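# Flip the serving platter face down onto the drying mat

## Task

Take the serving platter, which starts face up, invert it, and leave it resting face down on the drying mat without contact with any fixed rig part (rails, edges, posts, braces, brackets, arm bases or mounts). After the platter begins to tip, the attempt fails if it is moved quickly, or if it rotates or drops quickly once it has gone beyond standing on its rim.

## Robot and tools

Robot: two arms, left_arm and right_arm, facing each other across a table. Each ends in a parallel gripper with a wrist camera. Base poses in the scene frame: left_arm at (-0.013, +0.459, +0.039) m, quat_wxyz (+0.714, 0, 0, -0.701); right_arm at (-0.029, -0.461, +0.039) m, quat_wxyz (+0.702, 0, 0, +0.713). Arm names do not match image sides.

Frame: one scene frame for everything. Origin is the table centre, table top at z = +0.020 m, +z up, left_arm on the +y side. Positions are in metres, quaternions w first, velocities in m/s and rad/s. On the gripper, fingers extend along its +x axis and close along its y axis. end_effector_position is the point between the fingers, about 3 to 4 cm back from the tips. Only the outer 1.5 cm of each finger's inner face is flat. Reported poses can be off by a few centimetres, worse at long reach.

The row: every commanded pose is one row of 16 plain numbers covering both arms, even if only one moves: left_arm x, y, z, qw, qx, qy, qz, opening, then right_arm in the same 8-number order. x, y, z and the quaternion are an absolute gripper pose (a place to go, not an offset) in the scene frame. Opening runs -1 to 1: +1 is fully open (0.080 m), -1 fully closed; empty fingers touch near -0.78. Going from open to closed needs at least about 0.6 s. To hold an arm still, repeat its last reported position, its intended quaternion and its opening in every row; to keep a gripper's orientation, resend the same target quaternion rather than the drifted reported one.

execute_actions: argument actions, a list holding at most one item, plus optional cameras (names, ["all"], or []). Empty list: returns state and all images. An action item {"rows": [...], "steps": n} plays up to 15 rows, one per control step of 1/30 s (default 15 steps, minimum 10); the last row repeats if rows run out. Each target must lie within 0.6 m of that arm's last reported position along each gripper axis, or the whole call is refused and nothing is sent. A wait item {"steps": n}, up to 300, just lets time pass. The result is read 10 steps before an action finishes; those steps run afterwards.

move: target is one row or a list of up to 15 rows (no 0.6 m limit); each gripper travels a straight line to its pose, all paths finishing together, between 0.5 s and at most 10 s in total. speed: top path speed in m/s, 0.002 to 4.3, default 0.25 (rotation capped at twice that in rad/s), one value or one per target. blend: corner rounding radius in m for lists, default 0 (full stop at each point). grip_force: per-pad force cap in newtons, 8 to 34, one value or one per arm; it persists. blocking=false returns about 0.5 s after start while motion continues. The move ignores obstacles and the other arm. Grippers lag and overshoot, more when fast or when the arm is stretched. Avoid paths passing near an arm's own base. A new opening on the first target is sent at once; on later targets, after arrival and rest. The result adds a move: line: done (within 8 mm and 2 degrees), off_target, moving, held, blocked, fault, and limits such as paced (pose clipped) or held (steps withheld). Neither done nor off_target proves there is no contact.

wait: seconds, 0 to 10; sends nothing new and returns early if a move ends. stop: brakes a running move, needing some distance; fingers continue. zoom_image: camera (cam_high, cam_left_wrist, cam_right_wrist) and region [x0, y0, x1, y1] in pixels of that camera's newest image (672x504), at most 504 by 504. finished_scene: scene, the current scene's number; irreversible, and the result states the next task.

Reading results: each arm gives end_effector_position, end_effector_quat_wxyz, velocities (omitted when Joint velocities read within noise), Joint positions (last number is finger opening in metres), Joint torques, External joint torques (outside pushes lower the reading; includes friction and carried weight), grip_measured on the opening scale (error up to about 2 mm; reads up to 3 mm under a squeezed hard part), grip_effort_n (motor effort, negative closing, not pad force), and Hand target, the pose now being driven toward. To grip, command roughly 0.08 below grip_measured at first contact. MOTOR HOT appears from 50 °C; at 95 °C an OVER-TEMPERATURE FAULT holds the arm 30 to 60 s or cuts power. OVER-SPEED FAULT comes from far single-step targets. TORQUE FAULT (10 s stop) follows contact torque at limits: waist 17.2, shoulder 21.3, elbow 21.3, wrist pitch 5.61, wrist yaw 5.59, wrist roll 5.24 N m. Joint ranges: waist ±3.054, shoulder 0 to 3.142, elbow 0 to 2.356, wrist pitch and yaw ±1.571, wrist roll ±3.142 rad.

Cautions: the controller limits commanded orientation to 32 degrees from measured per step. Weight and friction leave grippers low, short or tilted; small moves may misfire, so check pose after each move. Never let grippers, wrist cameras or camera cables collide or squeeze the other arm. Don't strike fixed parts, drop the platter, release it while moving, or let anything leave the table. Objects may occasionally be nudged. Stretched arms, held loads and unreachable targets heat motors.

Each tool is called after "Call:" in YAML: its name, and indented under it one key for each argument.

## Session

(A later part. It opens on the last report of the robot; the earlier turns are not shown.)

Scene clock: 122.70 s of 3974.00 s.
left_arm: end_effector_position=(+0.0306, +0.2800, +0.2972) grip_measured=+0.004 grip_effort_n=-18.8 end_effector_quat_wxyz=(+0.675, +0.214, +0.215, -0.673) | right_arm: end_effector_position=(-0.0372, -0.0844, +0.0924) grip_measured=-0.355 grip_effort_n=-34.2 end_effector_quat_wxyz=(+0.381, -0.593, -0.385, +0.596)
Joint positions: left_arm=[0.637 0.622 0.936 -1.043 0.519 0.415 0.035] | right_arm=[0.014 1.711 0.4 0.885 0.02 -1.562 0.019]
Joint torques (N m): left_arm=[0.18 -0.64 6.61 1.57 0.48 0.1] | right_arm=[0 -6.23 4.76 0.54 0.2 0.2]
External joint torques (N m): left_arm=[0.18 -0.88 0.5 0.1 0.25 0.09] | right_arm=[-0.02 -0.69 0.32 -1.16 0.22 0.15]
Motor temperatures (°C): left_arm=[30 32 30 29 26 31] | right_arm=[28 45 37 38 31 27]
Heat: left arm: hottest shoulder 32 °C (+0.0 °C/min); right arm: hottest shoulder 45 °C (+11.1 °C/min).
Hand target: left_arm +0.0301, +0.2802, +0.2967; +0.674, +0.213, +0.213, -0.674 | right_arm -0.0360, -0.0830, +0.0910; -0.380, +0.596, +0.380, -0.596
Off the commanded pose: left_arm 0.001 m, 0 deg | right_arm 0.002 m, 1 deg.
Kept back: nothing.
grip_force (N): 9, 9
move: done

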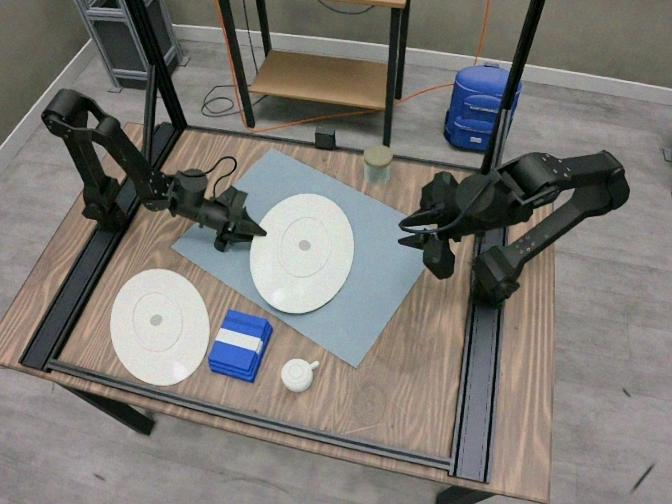

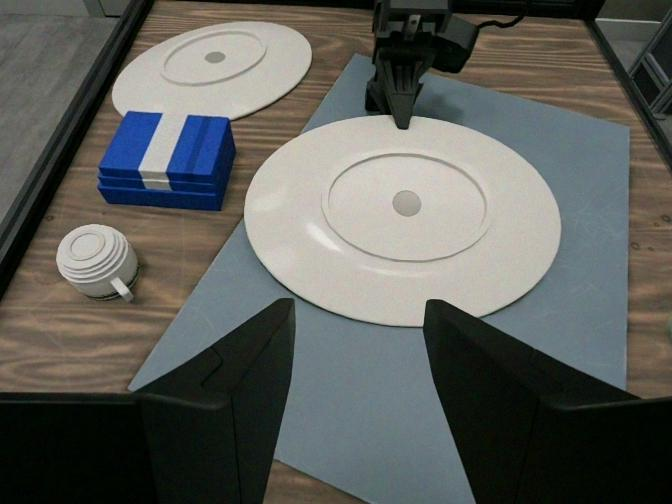

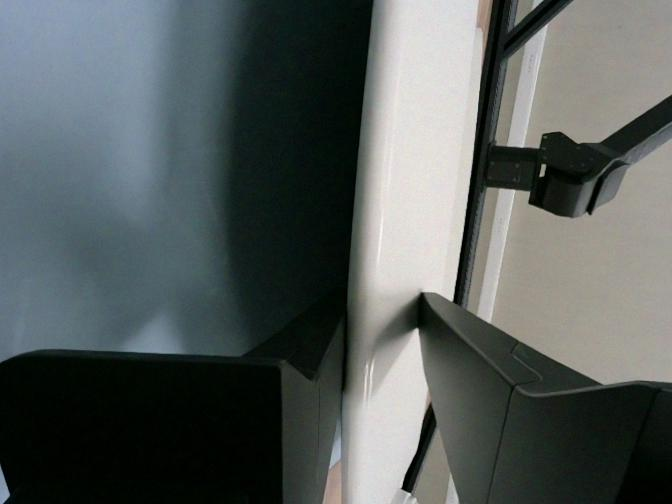

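Call:
move:
  target: [0.0301, 0.2802, 0.2967, 0.674, 0.213, 0.213, -0.674, 0.0, -0.036, -0.081, 0.073, 0.31, -0.6356, -0.31, 0.6356, -0.6]
  cameras: ["cam_high","cam_left_wrist","cam_right_wrist"]
  speed: 0.035
  grip_force: 8

Call:
zoom_image:
  camera: "cam_right_wrist"
  region: [200, 200, 500, 504]

Scene clock: 126.87 s of 3974.00 s.
left_arm: end_effector_position=(+0.0306, +0.2800, +0.2972) grip_measured=+0.004 grip_effort_n=-18.8 end_effector_quat_wxyz=(+0.675, +0.214, +0.215, -0.673) | right_arm: end_effector_position=(-0.0372, -0.0851, +0.0742) grip_measured=-0.216 grip_effort_n=-32.3 end_effector_quat_wxyz=(+0.309, -0.635, -0.314, +0.635)
Joint positions: left_arm=[0.637 0.622 0.936 -1.043 0.519 0.415 0.035] | right_arm=[0.014 1.671 0.53 0.482 0.02 -1.559 0.025]
Joint torques (N m): left_arm=[0.17 -0.64 6.61 1.56 0.48 0.1] | right_arm=[-0.21 -4.93 5.93 0.91 0.04 0.19]
External joint torques (N m): left_arm=[0.19 -0.86 0.52 0.11 0.24 0.09] | right_arm=[-0.2 0.88 0.88 -0.64 0.06 0.15]
Heat: left arm: hottest shoulder 32 °C (+0.0 °C/min); right arm: hottest shoulder 43 °C (+6.0 °C/min).
Hand target: left_arm +0.0301, +0.2802, +0.2967; +0.674, +0.213, +0.213, -0.674 | right_arm -0.0360, -0.0811, +0.0730; -0.310, +0.636, +0.310, -0.636
Off the commanded pose: left_arm 0.001 m, 0 deg | right_arm 0.004 m, 0 deg.
Kept back: nothing.
grip_force (N): 8, 8
move: done

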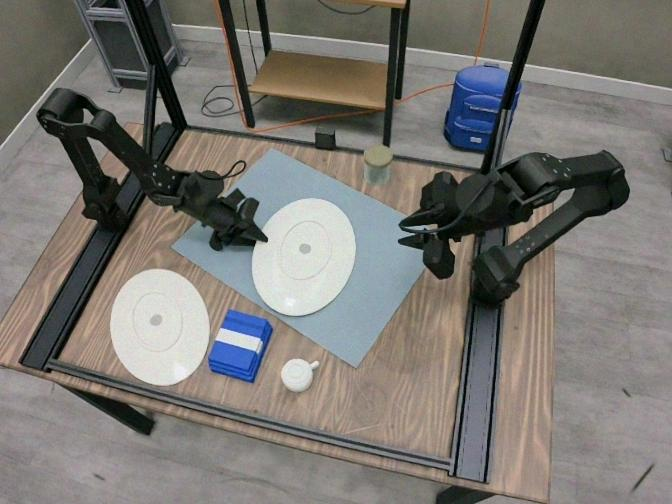

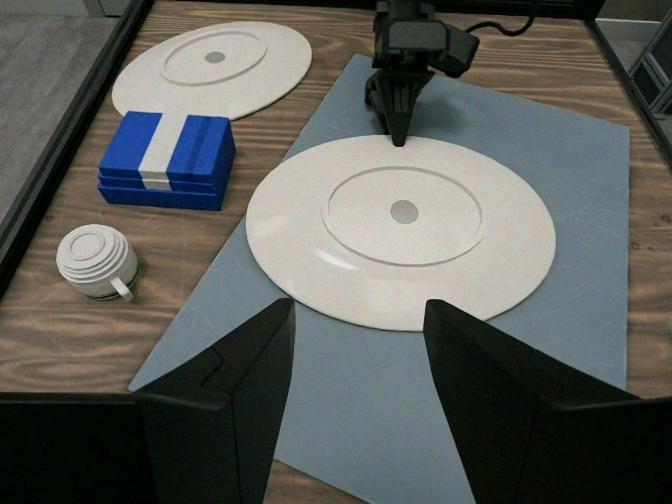

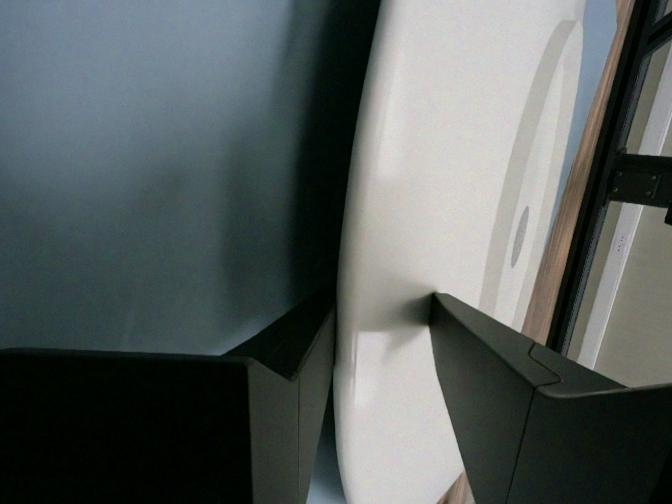

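Scaled by 1.658 from the camera's 672x504 image, which has a finer 960x720 frame.

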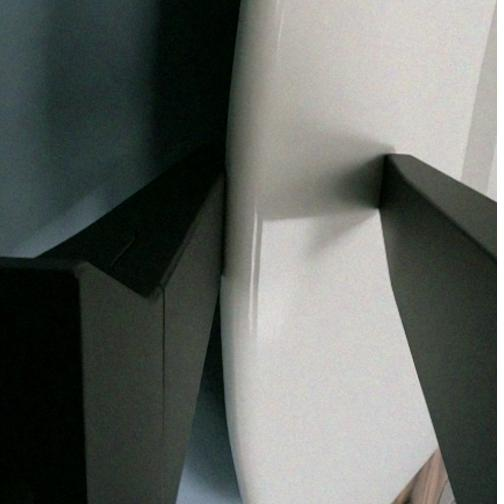

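Call:
move:
  target: [0.0301, 0.2802, 0.2967, 0.674, 0.213, 0.213, -0.674, 0.0, -0.036, -0.08, 0.067, 0.24, -0.665, -0.24, 0.665, -0.55]
  cameras: ["cam_high","cam_left_wrist","cam_right_wrist"]
  speed: 0.035
  grip_force: 8

Call:
zoom_image:
  camera: "cam_right_wrist"
  region: [200, 200, 500, 504]

Scene clock: 131.17 s of 3974.00 s.
left_arm: end_effector_position=(+0.0306, +0.2800, +0.2972) grip_measured=+0.004 grip_effort_n=-18.8 end_effector_quat_wxyz=(+0.675, +0.214, +0.215, -0.673) | right_arm: end_effector_position=(-0.0369, -0.0868, +0.0641) grip_measured=-0.200 grip_effort_n=-31.9 end_effector_quat_wxyz=(+0.234, -0.668, -0.238, +0.665)
Joint positions: left_arm=[0.637 0.622 0.936 -1.043 0.519 0.415 0.035] | right_arm=[0.013 1.69 0.704 0.097 0.02 -1.555 0.026]
Joint torques (N m): left_arm=[0.18 -0.64 6.61 1.57 0.48 0.1] | right_arm=[-0.49 -6.28 6.54 1.19 -0.12 0.13]
External joint torques (N m): left_arm=[0.18 -0.92 0.51 0.1 0.25 0.09] | right_arm=[-0.52 0.05 1.11 -0.13 -0.08 0.1]
Heat: left arm: hottest shoulder 32 °C (+0.0 °C/min); right arm: hottest shoulder 42 °C (+2.0 °C/min).
Hand target: left_arm +0.0301, +0.2802, +0.2967; +0.674, +0.213, +0.213, -0.674 | right_arm -0.0360, -0.0802, +0.0671; -0.240, +0.665, +0.240, -0.665
Off the commanded pose: left_arm 0.001 m, 0 deg | right_arm 0.007 m, 1 deg.
Kept back: nothing.
grip_force (N): 8, 8
move: done

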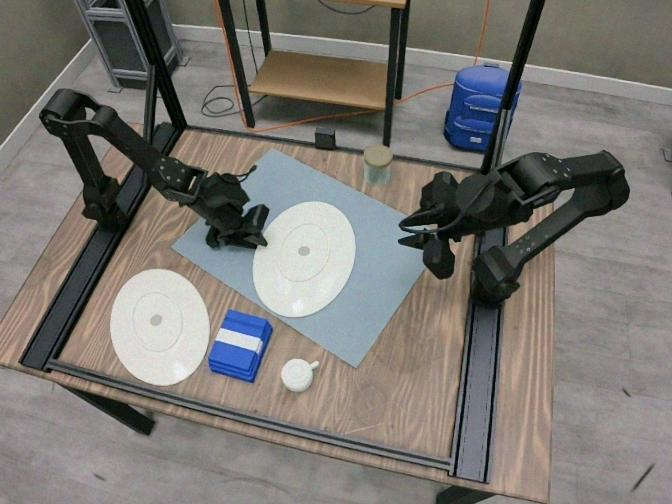

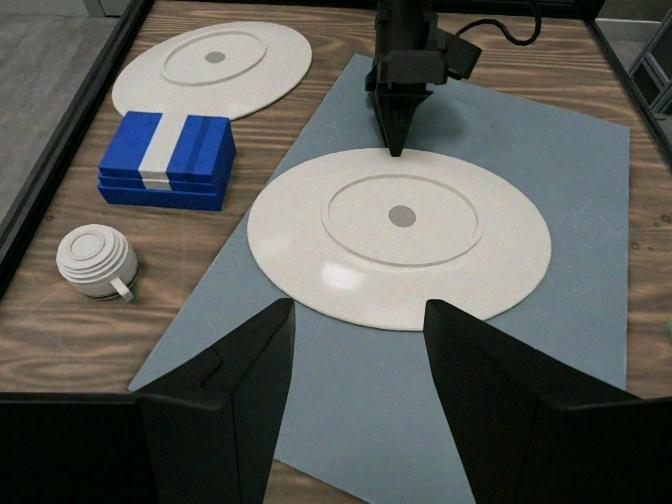

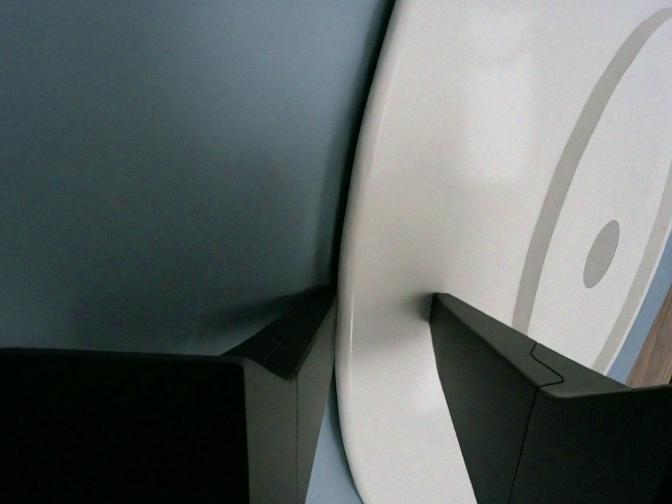

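Scaled by 1.658 from the camera's 672x504 image, which has a finer 960x720 frame.

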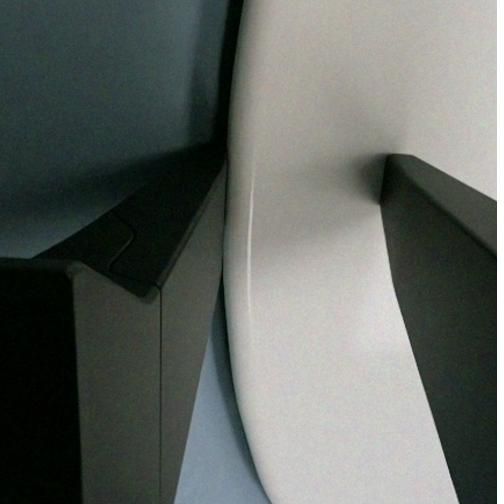

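Call:
move:
  target: [0.0301, 0.2802, 0.2967, 0.674, 0.213, 0.213, -0.674, 0.0, -0.036, -0.078, 0.065, 0.153, -0.69, -0.153, 0.69, -0.5]
  cameras: ["cam_left_wrist","cam_right_wrist"]
  speed: 0.035
  grip_force: 8

Call:
zoom_image:
  camera: "cam_right_wrist"
  region: [200, 200, 500, 504]

Scene clock: 135.77 s of 3974.00 s.
left_arm: end_effector_position=(+0.0306, +0.2800, +0.2972) grip_measured=+0.004 grip_effort_n=-18.8 end_effector_quat_wxyz=(+0.675, +0.214, +0.215, -0.673) | right_arm: end_effector_position=(-0.0365, -0.0855, +0.0669) grip_measured=-0.494 grip_effort_n=-30.0 end_effector_quat_wxyz=(+0.149, -0.693, -0.153, +0.689)
Joint positions: left_arm=[0.637 0.622 0.936 -1.043 0.519 0.415 0.035] | right_arm=[0.01 1.77 0.96 -0.332 0.015 -1.554 0.013]
Joint torques (N m): left_arm=[0.18 -0.64 6.61 1.57 0.48 0.1] | right_arm=[-0.37 -5.72 6.8 1.64 -0.23 0.13]
External joint torques (N m): left_arm=[0.18 -0.87 0.51 0.1 0.25 0.09] | right_arm=[-0.3 1.47 1.16 0.65 -0.2 0.1]
Heat: left arm: hottest shoulder 32 °C (+0.0 °C/min); right arm: hottest shoulder 41 °C (-2.0 °C/min).
Hand target: left_arm +0.0301, +0.2802, +0.2967; +0.674, +0.213, +0.213, -0.674 | right_arm -0.0360, -0.0782, +0.0651; -0.153, +0.690, +0.153, -0.690
Off the commanded pose: left_arm 0.001 m, 0 deg | right_arm 0.008 m, 1 deg.
Kept back: nothing.
grip_force (N): 8, 8
move: done
Images, in order (width x height): cam_left_wrist 672x504, cam_right_wrist 672x504.

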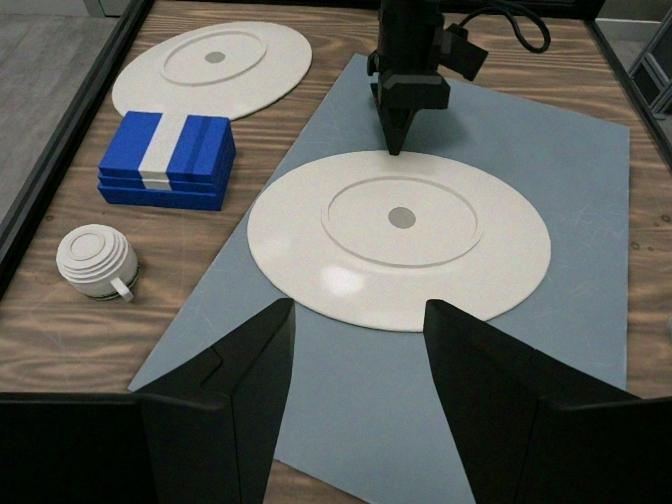

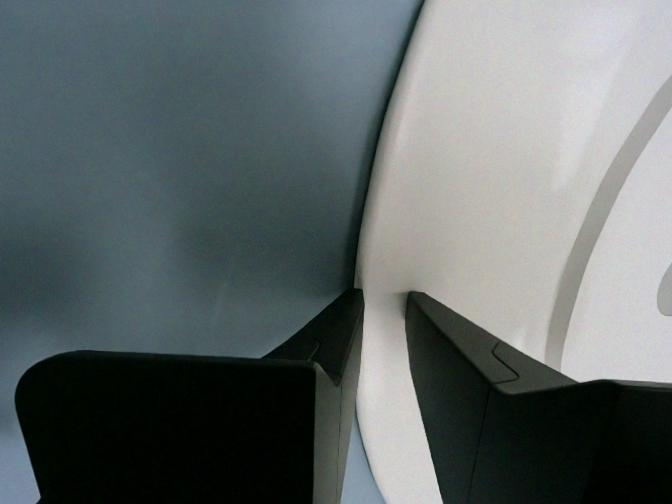

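Scaled by 1.658 from the camera's 672x504 image, which has a finer 960x720 frame.

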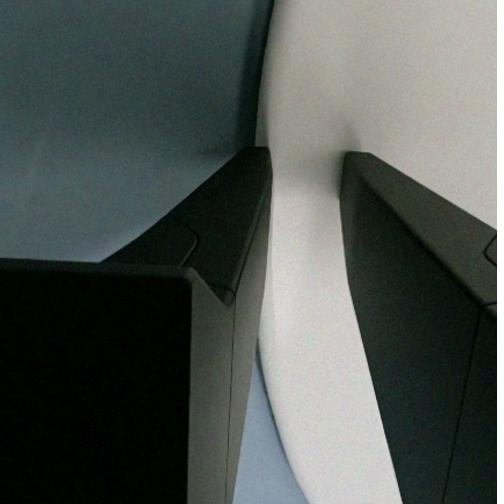

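Call:
move:
  target:
    - [0.0301, 0.2802, 0.2967, 0.674, 0.213, 0.213, -0.674, 0.0, -0.0365, -0.086, 0.07, 0.151, -0.6915, -0.151, 0.6905, -0.1]
    - [0.0301, 0.2802, 0.2967, 0.674, 0.213, 0.213, -0.674, 0.0, -0.0365, -0.103, 0.11, 0.151, -0.6915, -0.151, 0.6905, -0.1]
    - [0.0301, 0.2802, 0.2967, 0.674, 0.213, 0.213, -0.674, 0.0, -0.0365, -0.2, 0.22, 0.24, -0.665, -0.24, 0.665, -0.1]
  cameras: ["all"]
  speed: [0.04,0.05,0.2]

Scene clock: 139.43 s of 3974.00 s.
left_arm: end_effector_position=(+0.0306, +0.2800, +0.2972) grip_measured=+0.004 grip_effort_n=-18.8 end_effector_quat_wxyz=(+0.675, +0.214, +0.215, -0.673) | right_arm: end_effector_position=(-0.0365, -0.1980, +0.2219) grip_measured=-0.104 grip_effort_n=16.0 end_effector_quat_wxyz=(+0.241, -0.664, -0.242, +0.665)
Joint positions: left_arm=[0.637 0.622 0.936 -1.043 0.519 0.415 0.035] | right_arm=[0.026 0.976 0.847 -0.745 0.024 -1.539 0.03]
Joint torques (N m): left_arm=[0.18 -0.63 6.62 1.56 0.48 0.1] | right_arm=[0.1 -3.56 4.84 0.89 0.13 0.17]
External joint torques (N m): left_arm=[0.19 -0.89 0.53 0.1 0.25 0.09] | right_arm=[0.11 -1.2 -1.86 -0.42 0.16 0.13]
Motor temperatures (°C): left_arm=[29 31 30 29 26 31] | right_arm=[28 40 36 35 31 27]
Heat: left arm: hottest shoulder 31 °C (-1.0 °C/min); right arm: hottest shoulder 40 °C (-4.0 °C/min).
Hand target: left_arm +0.0301, +0.2802, +0.2967; +0.674, +0.213, +0.213, -0.674 | right_arm -0.0365, -0.2000, +0.2200; -0.240, +0.665, +0.240, -0.665
Off the commanded pose: left_arm 0.001 m, 0 deg | right_arm 0.003 m, 0 deg.
Kept back: nothing.
grip_force (N): 8, 8
move: done

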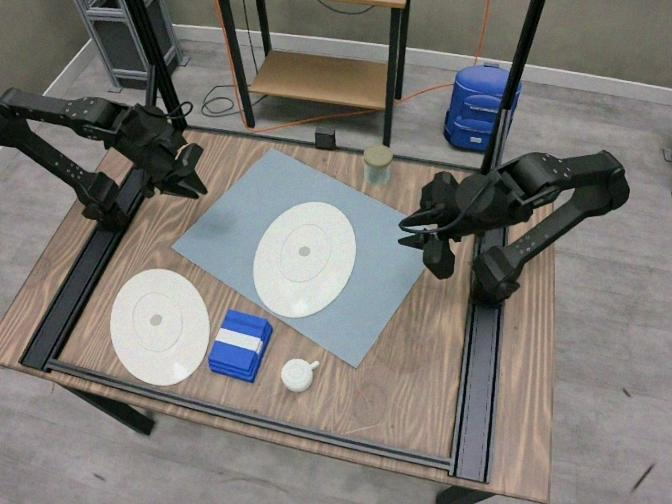

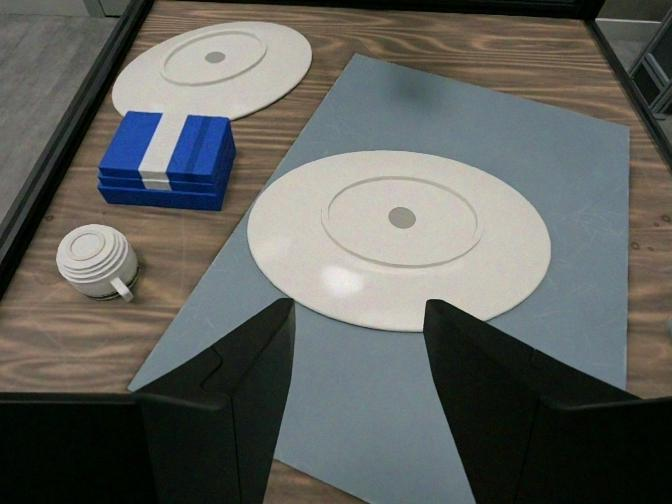

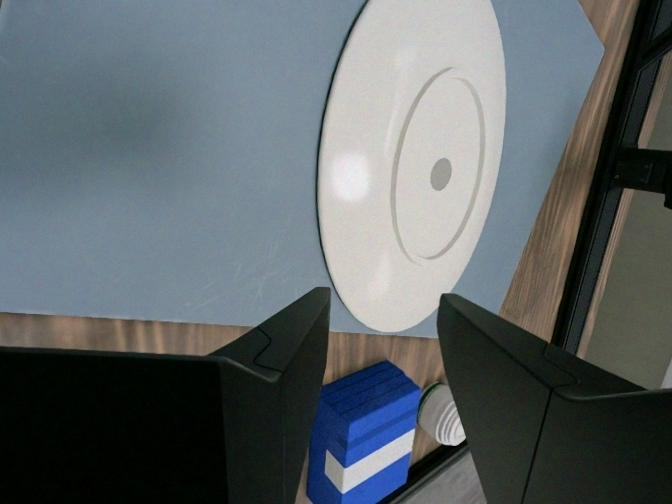

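Call:
zoom_image:
  camera: "cam_high"
  region: [230, 190, 380, 340]

Call:
zoom_image:
  camera: "cam_right_wrist"
  region: [300, 230, 500, 380]

Call:
zoom_image:
  camera: "cam_left_wrist"
  region: [220, 130, 420, 340]

Scaled by 3.360 from the camera's 672x504 image, which has a finer 960x720 frame.

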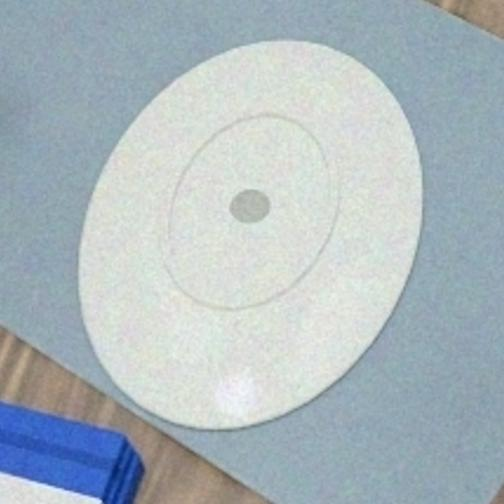

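Scaled by 2.520 from the camera's 672x504 image, which has a finer 960x720 frame.

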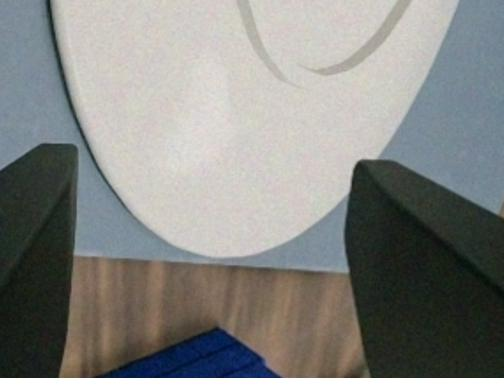

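Scaled by 2.400 from the camera's 672x504 image, which has a finer 960x720 frame.

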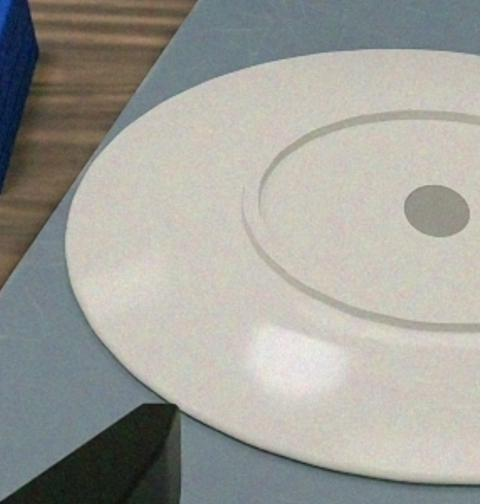

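Call:
finished_scene:
  scene: 1

The scene is finished: the task was done.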